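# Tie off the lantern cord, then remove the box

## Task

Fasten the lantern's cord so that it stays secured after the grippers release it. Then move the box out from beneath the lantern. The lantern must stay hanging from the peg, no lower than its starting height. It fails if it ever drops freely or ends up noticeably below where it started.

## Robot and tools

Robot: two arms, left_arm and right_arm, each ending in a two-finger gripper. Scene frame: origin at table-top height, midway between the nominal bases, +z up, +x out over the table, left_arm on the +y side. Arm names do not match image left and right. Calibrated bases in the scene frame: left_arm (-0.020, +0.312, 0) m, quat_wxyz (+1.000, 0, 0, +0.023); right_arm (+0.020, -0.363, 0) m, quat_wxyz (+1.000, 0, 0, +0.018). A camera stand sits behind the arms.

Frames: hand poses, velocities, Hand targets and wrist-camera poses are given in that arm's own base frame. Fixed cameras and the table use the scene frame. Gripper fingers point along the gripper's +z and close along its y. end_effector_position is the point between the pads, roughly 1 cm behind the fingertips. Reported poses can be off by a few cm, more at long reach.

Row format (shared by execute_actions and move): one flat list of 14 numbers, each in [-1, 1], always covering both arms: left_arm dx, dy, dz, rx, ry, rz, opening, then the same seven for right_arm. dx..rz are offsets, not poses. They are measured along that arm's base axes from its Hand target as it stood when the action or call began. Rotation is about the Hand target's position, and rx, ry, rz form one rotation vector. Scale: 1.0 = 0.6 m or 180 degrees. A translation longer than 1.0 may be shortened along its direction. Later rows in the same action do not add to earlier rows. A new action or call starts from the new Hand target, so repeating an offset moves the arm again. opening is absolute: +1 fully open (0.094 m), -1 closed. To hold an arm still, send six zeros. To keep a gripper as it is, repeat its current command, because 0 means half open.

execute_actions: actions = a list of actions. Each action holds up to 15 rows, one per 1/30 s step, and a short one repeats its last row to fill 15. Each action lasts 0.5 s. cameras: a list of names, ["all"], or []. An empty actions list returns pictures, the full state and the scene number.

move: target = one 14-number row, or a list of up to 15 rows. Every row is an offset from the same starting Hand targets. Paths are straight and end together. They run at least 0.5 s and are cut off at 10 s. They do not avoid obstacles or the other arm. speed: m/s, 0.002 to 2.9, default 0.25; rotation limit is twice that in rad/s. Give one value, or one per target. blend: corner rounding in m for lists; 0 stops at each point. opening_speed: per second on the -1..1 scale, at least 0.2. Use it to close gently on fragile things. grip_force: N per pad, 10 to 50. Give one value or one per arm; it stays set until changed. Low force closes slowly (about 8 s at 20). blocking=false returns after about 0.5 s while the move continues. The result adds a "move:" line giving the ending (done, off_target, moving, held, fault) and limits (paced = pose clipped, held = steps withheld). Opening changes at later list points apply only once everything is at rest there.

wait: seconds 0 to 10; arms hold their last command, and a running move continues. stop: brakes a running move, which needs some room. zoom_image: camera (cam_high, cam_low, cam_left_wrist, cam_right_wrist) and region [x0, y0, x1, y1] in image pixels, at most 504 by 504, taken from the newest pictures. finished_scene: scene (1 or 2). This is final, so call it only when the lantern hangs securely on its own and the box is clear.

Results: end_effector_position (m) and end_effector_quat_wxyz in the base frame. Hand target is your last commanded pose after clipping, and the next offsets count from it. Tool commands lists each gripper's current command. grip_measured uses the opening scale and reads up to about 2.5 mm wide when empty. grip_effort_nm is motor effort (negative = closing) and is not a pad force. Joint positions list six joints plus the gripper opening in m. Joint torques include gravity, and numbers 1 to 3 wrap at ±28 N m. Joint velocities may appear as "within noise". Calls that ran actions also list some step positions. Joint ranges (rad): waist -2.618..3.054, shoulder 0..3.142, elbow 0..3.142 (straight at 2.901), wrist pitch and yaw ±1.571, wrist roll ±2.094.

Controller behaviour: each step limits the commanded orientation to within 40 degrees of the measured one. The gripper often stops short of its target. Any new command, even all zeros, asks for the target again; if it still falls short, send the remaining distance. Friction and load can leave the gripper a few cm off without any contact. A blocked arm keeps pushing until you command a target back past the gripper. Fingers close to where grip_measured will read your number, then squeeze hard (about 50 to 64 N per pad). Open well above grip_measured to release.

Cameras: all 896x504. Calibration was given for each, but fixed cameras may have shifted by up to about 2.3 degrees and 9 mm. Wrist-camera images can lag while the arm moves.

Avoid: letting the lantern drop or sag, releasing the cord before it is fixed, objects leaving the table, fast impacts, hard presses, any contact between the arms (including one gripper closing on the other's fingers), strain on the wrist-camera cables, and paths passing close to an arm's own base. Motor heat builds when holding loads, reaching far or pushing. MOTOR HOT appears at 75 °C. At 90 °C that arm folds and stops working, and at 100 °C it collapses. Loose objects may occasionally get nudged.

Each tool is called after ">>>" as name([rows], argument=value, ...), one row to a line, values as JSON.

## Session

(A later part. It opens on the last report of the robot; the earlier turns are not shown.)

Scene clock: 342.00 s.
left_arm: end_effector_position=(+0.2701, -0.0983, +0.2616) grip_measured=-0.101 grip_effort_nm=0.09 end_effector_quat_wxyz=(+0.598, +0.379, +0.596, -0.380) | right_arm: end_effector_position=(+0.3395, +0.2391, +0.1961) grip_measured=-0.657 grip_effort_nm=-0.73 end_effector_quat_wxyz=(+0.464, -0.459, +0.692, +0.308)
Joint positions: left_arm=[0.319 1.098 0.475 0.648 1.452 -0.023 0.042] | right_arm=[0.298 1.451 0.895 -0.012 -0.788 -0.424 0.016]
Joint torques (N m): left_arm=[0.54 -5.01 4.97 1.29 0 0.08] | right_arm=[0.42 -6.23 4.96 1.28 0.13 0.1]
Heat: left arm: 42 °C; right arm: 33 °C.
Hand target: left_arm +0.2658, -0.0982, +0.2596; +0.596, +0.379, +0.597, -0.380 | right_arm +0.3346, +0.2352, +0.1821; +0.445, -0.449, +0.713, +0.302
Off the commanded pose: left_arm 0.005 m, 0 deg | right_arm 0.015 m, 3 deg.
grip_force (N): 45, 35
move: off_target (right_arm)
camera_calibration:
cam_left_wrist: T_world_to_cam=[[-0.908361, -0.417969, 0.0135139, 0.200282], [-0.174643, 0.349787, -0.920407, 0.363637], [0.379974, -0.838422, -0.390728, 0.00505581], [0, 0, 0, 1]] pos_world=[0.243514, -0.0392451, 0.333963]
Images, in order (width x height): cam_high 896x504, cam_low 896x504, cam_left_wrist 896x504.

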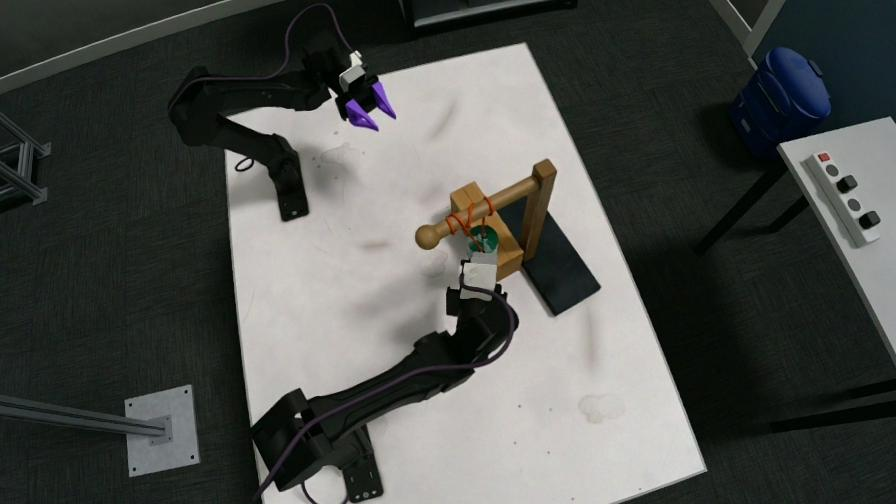

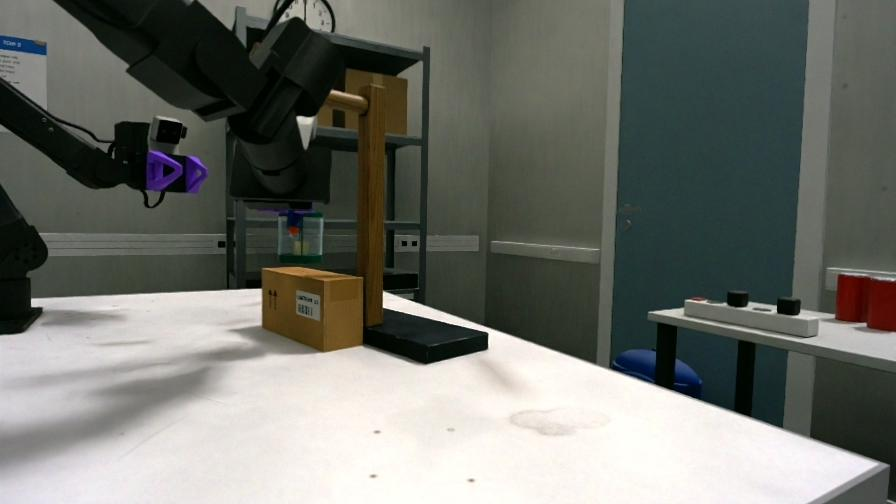

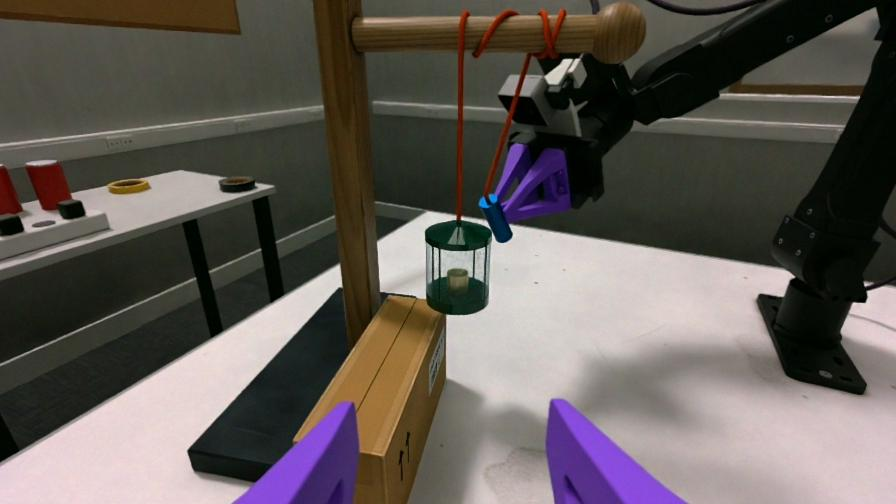

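>>> move([
  [0,0,0,0,0,0,-0.1,-0.008,0.018,-0.01,0,0,0,-0.9],
  [0,0,0,0,0,0,-0.1,-0.008,0.018,-0.01,0,0,0,-0.2],
  [0,0,0,0,0,0,-0.1,-0.1,-0.14,0.06,0,0,0,-0.2],
  [0,0,0,0,0,0,-0.1,-0.18,-0.35,0.06,0,0,0,-0.2],
], speed=[0.03,0.03,0.06,0.2], opening_speed=0.4, blend=[0,0,0.03,0], cameras=["cam_left_wrist","cam_low","cam_high"])

>>> wait(seconds=2, cameras=["cam_left_wrist"])

Scene clock: 349.93 s.
left_arm: end_effector_position=(+0.2701, -0.0983, +0.2616) grip_measured=-0.101 grip_effort_nm=0.09 end_effector_quat_wxyz=(+0.598, +0.379, +0.596, -0.380) | right_arm: end_effector_position=(+0.2252, +0.0262, +0.2097) grip_measured=-0.201 grip_effort_nm=0.10 end_effector_quat_wxyz=(+0.444, -0.428, +0.742, +0.264)
Joint positions: left_arm=[0.319 1.098 0.475 0.648 1.452 -0.023 0.042] | right_arm=[-0.66 1.315 1.024 -1.556 -1.065 -1.87 0.038]
Joint torques (N m): left_arm=[0.47 -5.07 4.97 1.29 0 0.08] | right_arm=[0.09 -3.32 7.34 -0.06 -0.64 -0.12]
Heat: left arm: 41 °C; right arm: 33 °C.
Hand target: left_arm +0.2658, -0.0982, +0.2596; +0.596, +0.379, +0.597, -0.380 | right_arm +0.2266, +0.0252, +0.2181; +0.445, -0.449, +0.713, +0.302
Off the commanded pose: left_arm 0.005 m, 0 deg | right_arm 0.009 m, 6 deg.
joint sent to its limit (right arm) — joint 4 (wrist pitch), lower limit. The joint targets are off in orientation, not in position.
grip_force (N): 45, 35
move: off_target (right_arm); target 2's new opening was sent with right_arm's hand 0.021 m and 5 deg from that target
camera_calibration:
cam_left_wrist: T_world_to_cam=[[-0.908361, -0.417969, 0.0135139, 0.200282], [-0.174643, 0.349787, -0.920407, 0.363637], [0.379974, -0.838422, -0.390728, 0.00505581], [0, 0, 0, 1]] pos_world=[0.243514, -0.0392451, 0.333963]
Images, in order (width x height): cam_high 896x504, cam_low 896x504, cam_left_wrist 896x504.

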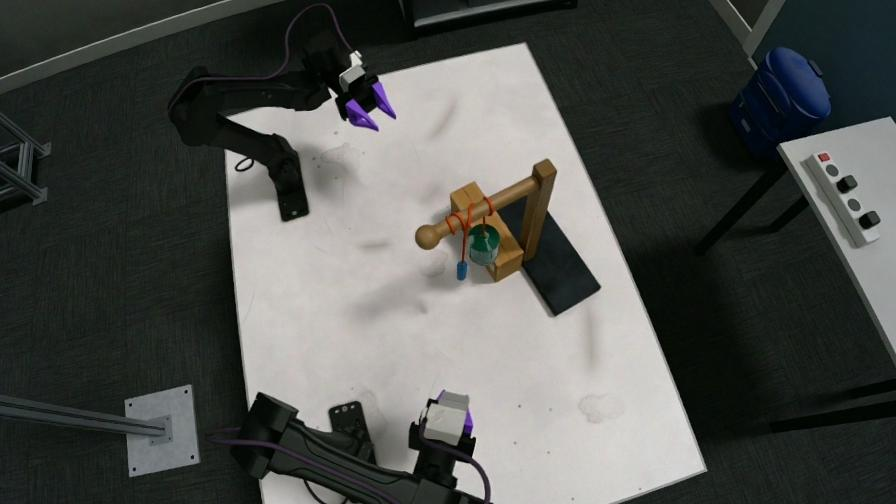

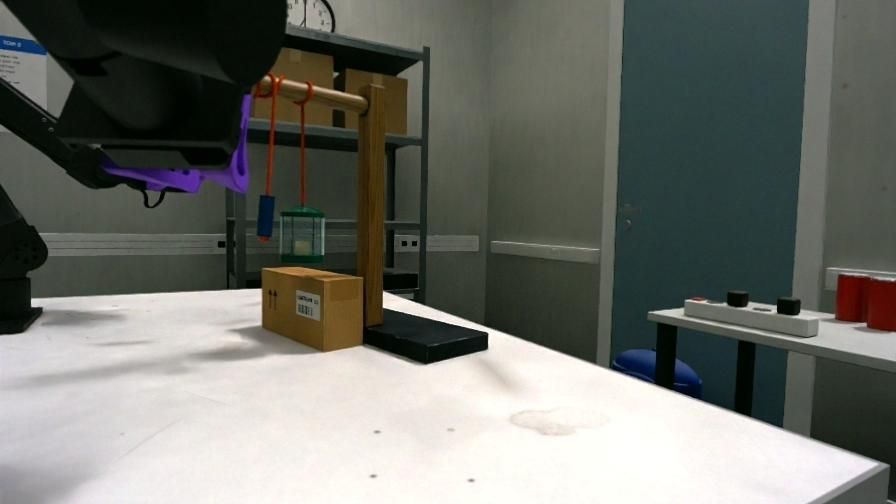

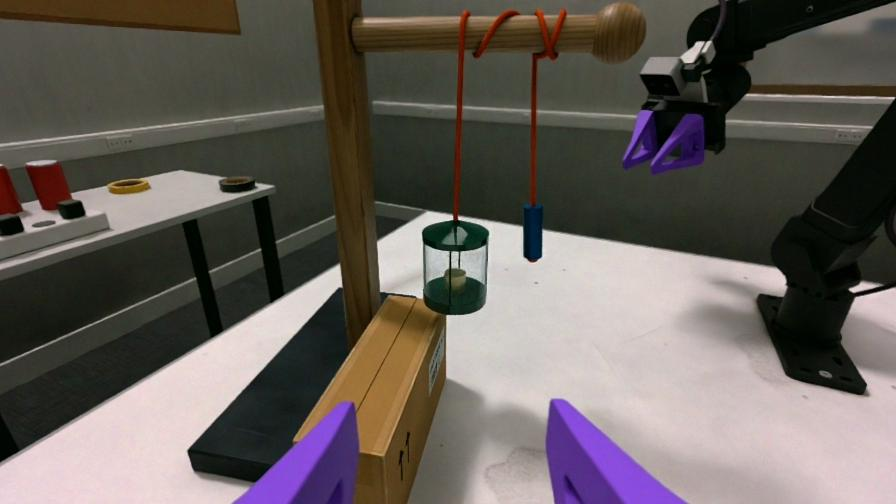

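Scene clock: 351.93 s.
left_arm: end_effector_position=(+0.2701, -0.0983, +0.2616) grip_measured=-0.101 grip_effort_nm=0.09 end_effector_quat_wxyz=(+0.598, +0.379, +0.596, -0.380) | right_arm: end_effector_position=(+0.2251, +0.0262, +0.2097) grip_measured=-0.201 grip_effort_nm=0.10 end_effector_quat_wxyz=(+0.443, -0.428, +0.742, +0.264)
Joint positions: left_arm=[0.319 1.098 0.475 0.648 1.452 -0.023 0.042] | right_arm=[-0.66 1.315 1.024 -1.557 -1.064 -1.87 0.038]
Joint torques (N m): left_arm=[0.53 -5.05 4.93 1.29 0.01 0.09] | right_arm=[0.1 -3.36 7.36 -0.05 -0.63 -0.12]
Heat: left arm: 41 °C; right arm: 32 °C.
Hand target: left_arm +0.2658, -0.0982, +0.2596; +0.596, +0.379, +0.597, -0.380 | right_arm +0.2266, +0.0252, +0.2181; +0.445, -0.449, +0.713, +0.302
Tool commands: left_gripper/opening=-0.1 right_gripper/opening=-0.2
Off the commanded pose: left_arm 0.005 m, 0 deg | right_arm 0.009 m, 6 deg.
grip_force (N): 45, 35
wait: 2.00 s; at rest by 0.17 s
camera_calibration:
cam_left_wrist: T_world_to_cam=[[-0.908361, -0.417969, 0.0135139, 0.200282], [-0.174643, 0.349787, -0.920407, 0.363637], [0.379974, -0.838422, -0.390728, 0.00505581], [0, 0, 0, 1]] pos_world=[0.243514, -0.0392451, 0.333963]
Images, in order (width x height): cam_left_wrist 896x504.

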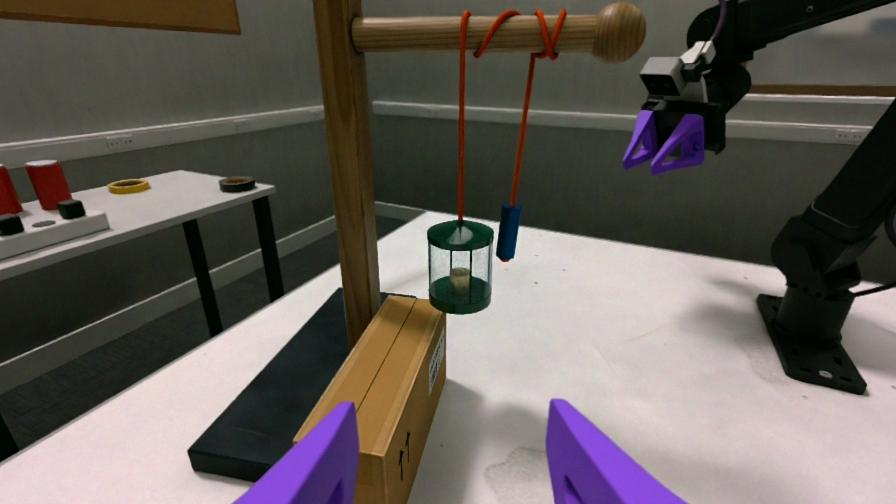

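>>> move([
  [0.197,-0.148,-0.191,0.263,0.0913,-0.0594,1,0,0,0,0,0,0,-0.2],
  [0.218,-0.23,-0.349,0.263,0.0913,-0.0594,1,0,0,0,0,0,0,-0.2],
], speed=[0.2,0.08], blend=[0.0,0], cameras=["cam_left_wrist","cam_high"])

Scene clock: 357.87 s.
left_arm: end_effector_position=(+0.4013, -0.2348, +0.0642) grip_measured=+0.999 grip_effort_nm=0.09 end_effector_quat_wxyz=(+0.283, +0.584, +0.734, -0.202) | right_arm: end_effector_position=(+0.2251, +0.0262, +0.2096) grip_measured=-0.201 grip_effort_nm=0.10 end_effector_quat_wxyz=(+0.443, -0.428, +0.742, +0.264)
Joint positions: left_arm=[-0.321 1.98 1.345 -0.484 0.569 0.888 0.094] | right_arm=[-0.66 1.315 1.024 -1.557 -1.064 -1.87 0.038]
Joint torques (N m): left_arm=[-0.39 -10.18 4.85 1.25 0.24 -0.1] | right_arm=[0.09 -3.34 7.35 -0.06 -0.63 -0.11]
Heat: left arm: 41 °C; right arm: 32 °C.
Hand target: left_arm +0.3965, -0.2363, +0.0503; +0.269, +0.582, +0.738, -0.210 | right_arm +0.2266, +0.0252, +0.2181; +0.445, -0.449, +0.713, +0.302
Off the commanded pose: left_arm 0.015 m, 2 deg | right_arm 0.009 m, 6 deg.
joint sent to its limit (right arm) — joint 4 (wrist pitch), lower limit. The joint targets are off in orientation, not in position.
grip_force (N): 45, 35
move: off_target (left_arm, right_arm)
camera_calibration:
cam_left_wrist: T_world_to_cam=[[-0.969729, -0.243465, -0.0187259, 0.332822], [-0.226675, 0.926062, -0.301709, 0.369101], [0.0907968, -0.288331, -0.953216, 0.0448972], [0, 0, 0, 1]] pos_world=[0.402337, -0.247834, 0.16039]
Images, in order (width x height): cam_high 896x504, cam_left_wrist 896x504.

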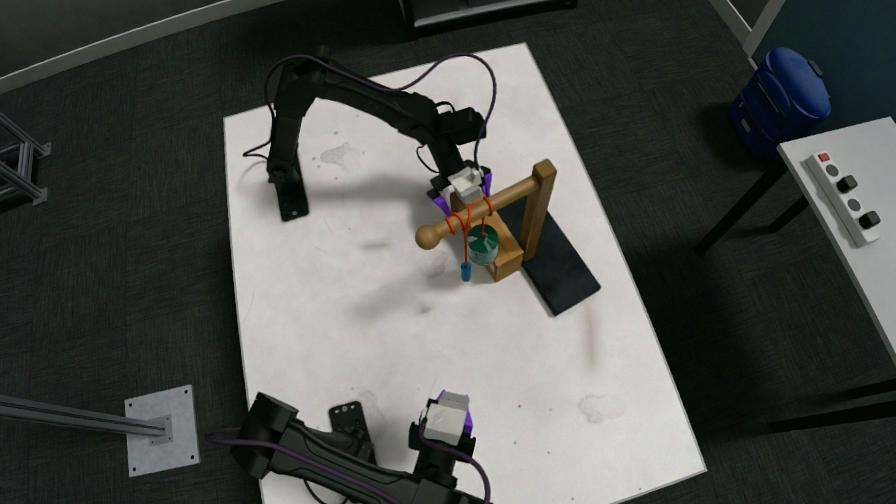

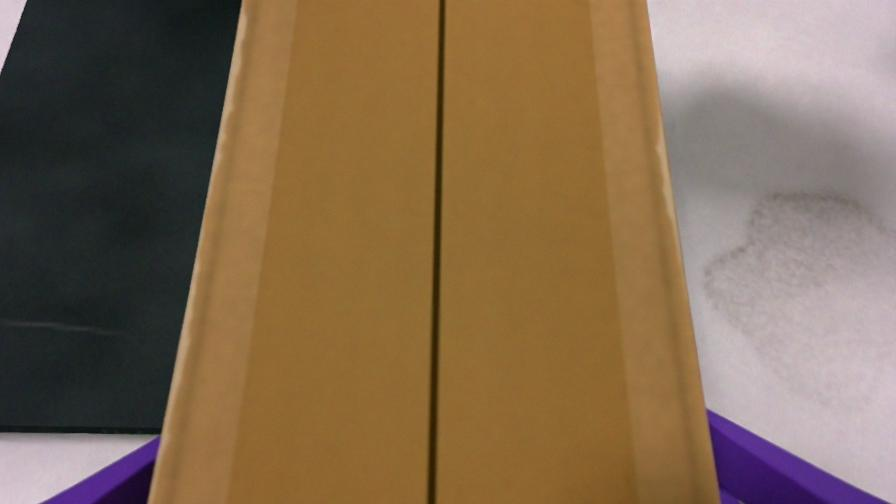

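>>> move([
  [0,0,0,0,0,0,0.22,0,0,0,0,0,0,-0.2],
], speed=0.05, grip_force=[25,35], opening_speed=0.4)

>>> move(target=[-0.067,0.333,0.003,0,0,0,0.22,0,0,0,0,0,0,-0.2], speed=0.06, cameras=["cam_left_wrist","cam_high","cam_low"])

Scene clock: 361.37 s.
left_arm: end_effector_position=(+0.4024, -0.2346, +0.0643) grip_measured=+0.346 grip_effort_nm=-0.47 end_effector_quat_wxyz=(+0.285, +0.583, +0.734, -0.200) | right_arm: end_effector_position=(+0.2251, +0.0262, +0.2096) grip_measured=-0.201 grip_effort_nm=0.10 end_effector_quat_wxyz=(+0.443, -0.428, +0.742, +0.264)
Joint positions: left_arm=[-0.321 1.98 1.345 -0.48 0.566 0.886 0.063] | right_arm=[-0.66 1.315 1.024 -1.557 -1.064 -1.87 0.038]
Joint torques (N m): left_arm=[-0.39 -10.22 4.83 1.26 0.28 -0.07] | right_arm=[0.1 -3.36 7.34 -0.06 -0.63 -0.11]
Heat: left arm: 41 °C; right arm: 32 °C.
Hand target: left_arm +0.3965, -0.2363, +0.0503; +0.269, +0.581, +0.738, -0.210 | right_arm +0.2266, +0.0252, +0.2181; +0.445, -0.449, +0.713, +0.302
Off the commanded pose: left_arm 0.015 m, 2 deg | right_arm 0.009 m, 6 deg.
joint sent to its limit (right arm) — joint 4 (wrist pitch), lower limit. The joint targets are off in orientation, not in position.
grip_force (N): 25, 35
move: off_target (left_arm, right_arm)

Scene clock: 365.33 s.
left_arm: end_effector_position=(+0.3637, -0.0455, +0.0627) grip_measured=+0.342 grip_effort_nm=-0.55 end_effector_quat_wxyz=(+0.296, +0.581, +0.727, -0.212) | right_arm: end_effector_position=(+0.2251, +0.0262, +0.2096) grip_measured=-0.201 grip_effort_nm=0.10 end_effector_quat_wxyz=(+0.443, -0.428, +0.742, +0.264)
Joint positions: left_arm=[0.212 1.896 1.233 -0.85 0.744 1.538 0.063] | right_arm=[-0.66 1.315 1.024 -1.557 -1.064 -1.87 0.038]
Joint torques (N m): left_arm=[0.91 -9.57 5.04 0.15 -0.11 0.11] | right_arm=[0.12 -3.3 7.38 -0.05 -0.64 -0.11]
Heat: left arm: 40 °C; right arm: 32 °C.
Hand target: left_arm +0.3564, -0.0364, +0.0521; +0.269, +0.581, +0.738, -0.210 | right_arm +0.2266, +0.0252, +0.2181; +0.445, -0.449, +0.713, +0.302
Off the commanded pose: left_arm 0.016 m, 3 deg | right_arm 0.009 m, 6 deg.
joint sent to its limit (right arm) — joint 4 (wrist pitch), lower limit. The joint targets are off in orientation, not in position.
grip_force (N): 25, 35
move: off_target (left_arm, right_arm)
camera_calibration:
cam_left_wrist: T_world_to_cam=[[-0.97057, -0.239889, -0.0211399, 0.342911], [-0.219266, 0.916594, -0.334331, 0.183806], [0.099579, -0.319857, -0.942219, 0.0962302], [0, 0, 0, 1]] pos_world=[0.363539, -0.0554347, 0.159371]
Images, in order (width x height): cam_high 896x504, cam_low 896x504, cam_left_wrist 896x504.

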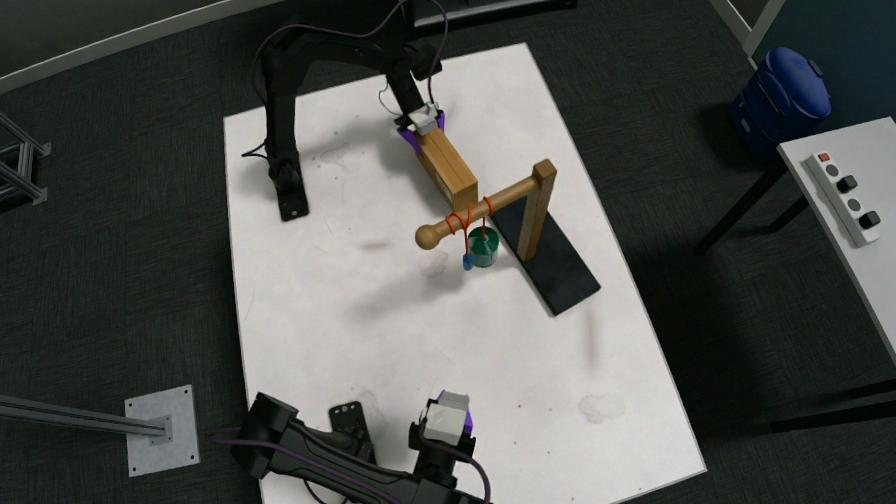

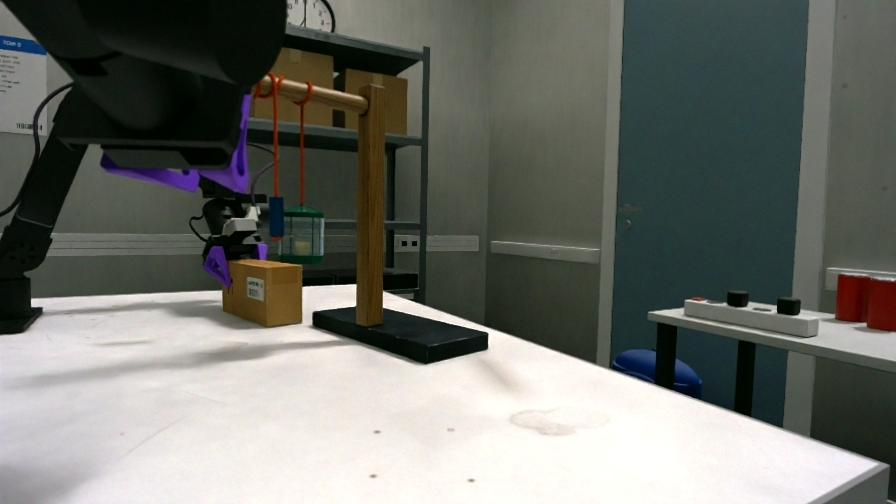

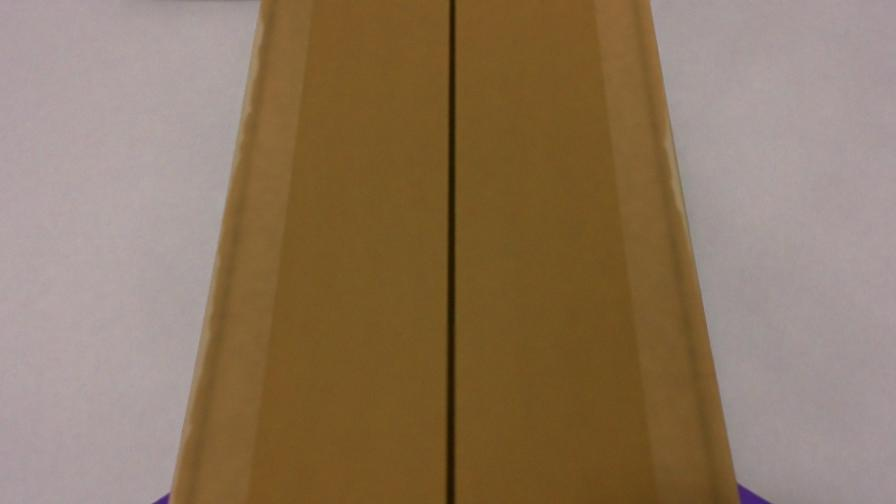

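Slightly more, then release and raise.

>>> move([
  [-0.01,0.07,0.0,0,0,0,0.22,0,0,0,0,0,0,-0.2],
  [-0.01,0.07,0.0,0,0,0,0.9,0,0,0,0,0,0,-0.2],
  [-0.02,0.13,0.13,0,0,0,0.9,0,0,0,0,0,0,-0.2],
], speed=0.08, opening_speed=0.7, cameras=["cam_high","cam_low"])

>>> wait(seconds=2, cameras=["cam_low"])

Scene clock: 370.27 s.
left_arm: end_effector_position=(+0.3429, +0.0401, +0.1253) grip_measured=+0.899 grip_effort_nm=0.09 end_effector_quat_wxyz=(+0.264, +0.580, +0.741, -0.212) | right_arm: end_effector_position=(+0.2251, +0.0262, +0.2096) grip_measured=-0.201 grip_effort_nm=0.10 end_effector_quat_wxyz=(+0.443, -0.428, +0.742, +0.264)
Joint positions: left_arm=[0.445 1.932 1.564 -1.376 0.672 1.835 0.089] | right_arm=[-0.66 1.315 1.024 -1.557 -1.064 -1.87 0.038]
Joint torques (N m): left_arm=[0.39 -11.17 6.57 -0.13 0.34 0.09] | right_arm=[0.12 -3.33 7.35 -0.06 -0.63 -0.11]
Heat: left arm: 39 °C; right arm: 32 °C.
Hand target: left_arm +0.3443, +0.0416, +0.1301; +0.269, +0.581, +0.738, -0.210 | right_arm +0.2266, +0.0252, +0.2181; +0.445, -0.449, +0.713, +0.302
Off the commanded pose: left_arm 0.005 m, 1 deg | right_arm 0.009 m, 6 deg.
joint sent to its limit (right arm) — joint 4 (wrist pitch), lower limit. The joint targets are off in orientation, not in position.
grip_force (N): 25, 35
move: off_target (right_arm); target 2's new opening was sent with left_arm's hand 0.013 m and 2 deg from that target
Images, in order (width x height): cam_high 896x504, cam_low 896x504.

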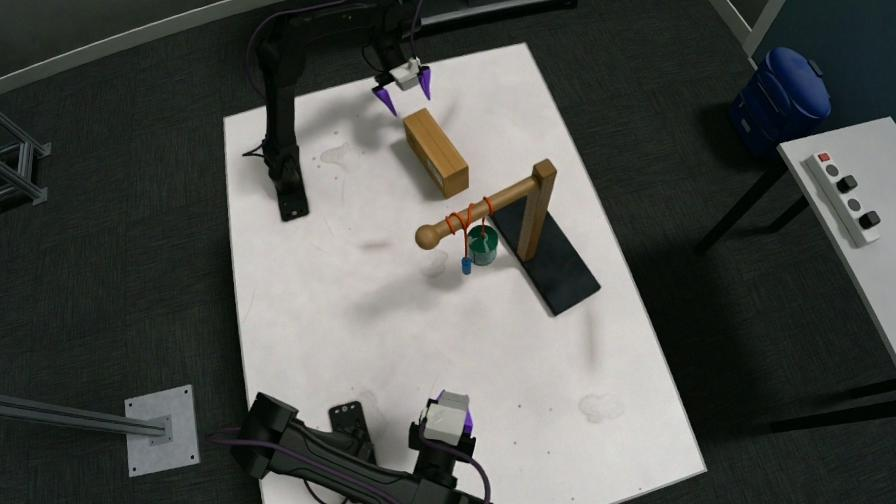

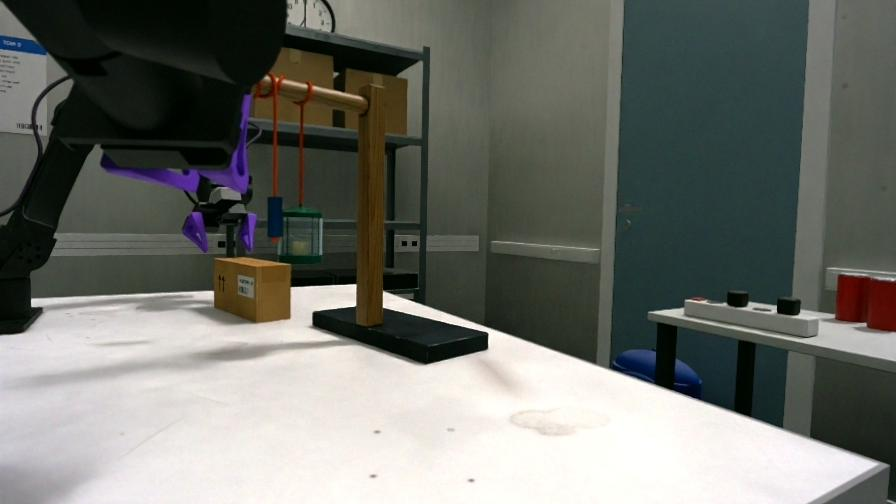

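Scene clock: 372.27 s.
left_arm: end_effector_position=(+0.3428, +0.0401, +0.1253) grip_measured=+0.899 grip_effort_nm=0.10 end_effector_quat_wxyz=(+0.264, +0.580, +0.741, -0.212) | right_arm: end_effector_position=(+0.2251, +0.0262, +0.2096) grip_measured=-0.201 grip_effort_nm=0.10 end_effector_quat_wxyz=(+0.443, -0.428, +0.742, +0.264)
Joint positions: left_arm=[0.445 1.932 1.564 -1.377 0.672 1.835 0.089] | right_arm=[-0.66 1.315 1.024 -1.557 -1.064 -1.87 0.038]
Joint torques (N m): left_arm=[0.36 -11.15 6.56 -0.16 0.35 0.08] | right_arm=[0.13 -3.34 7.32 -0.05 -0.64 -0.12]
Heat: left arm: 39 °C; right arm: 32 °C.
Hand target: left_arm +0.3443, +0.0416, +0.1301; +0.269, +0.582, +0.738, -0.210 | right_arm +0.2266, +0.0252, +0.2181; +0.445, -0.449, +0.713, +0.302
Tool commands: left_gripper/opening=+0.9 right_gripper/opening=-0.2
Off the commanded pose: left_arm 0.005 m, 1 deg | right_arm 0.009 m, 6 deg.
grip_force (N): 25, 35
wait: 2.00 s; at rest by 0.17 s
Images, in order (width x height): cam_low 896x504.

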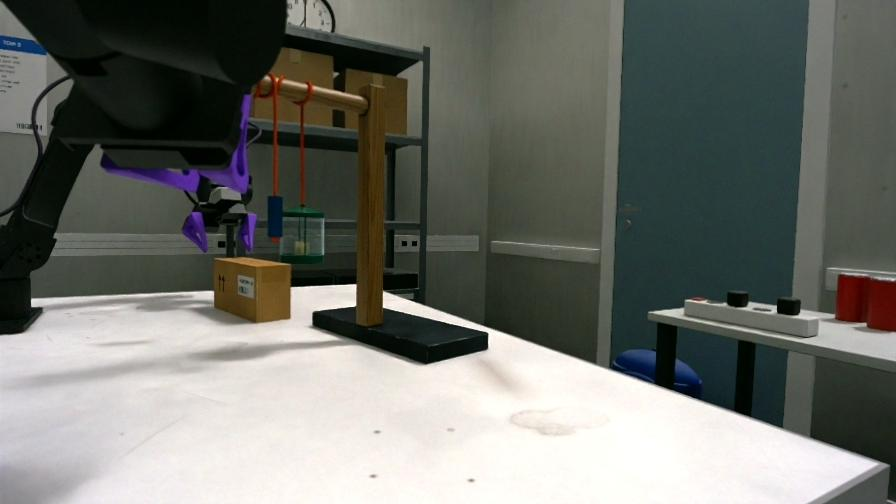

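Stable (lantern bottom ~y 263 unchanged).

>>> finished_scene(scene=1)

The scene is finished: the task was done.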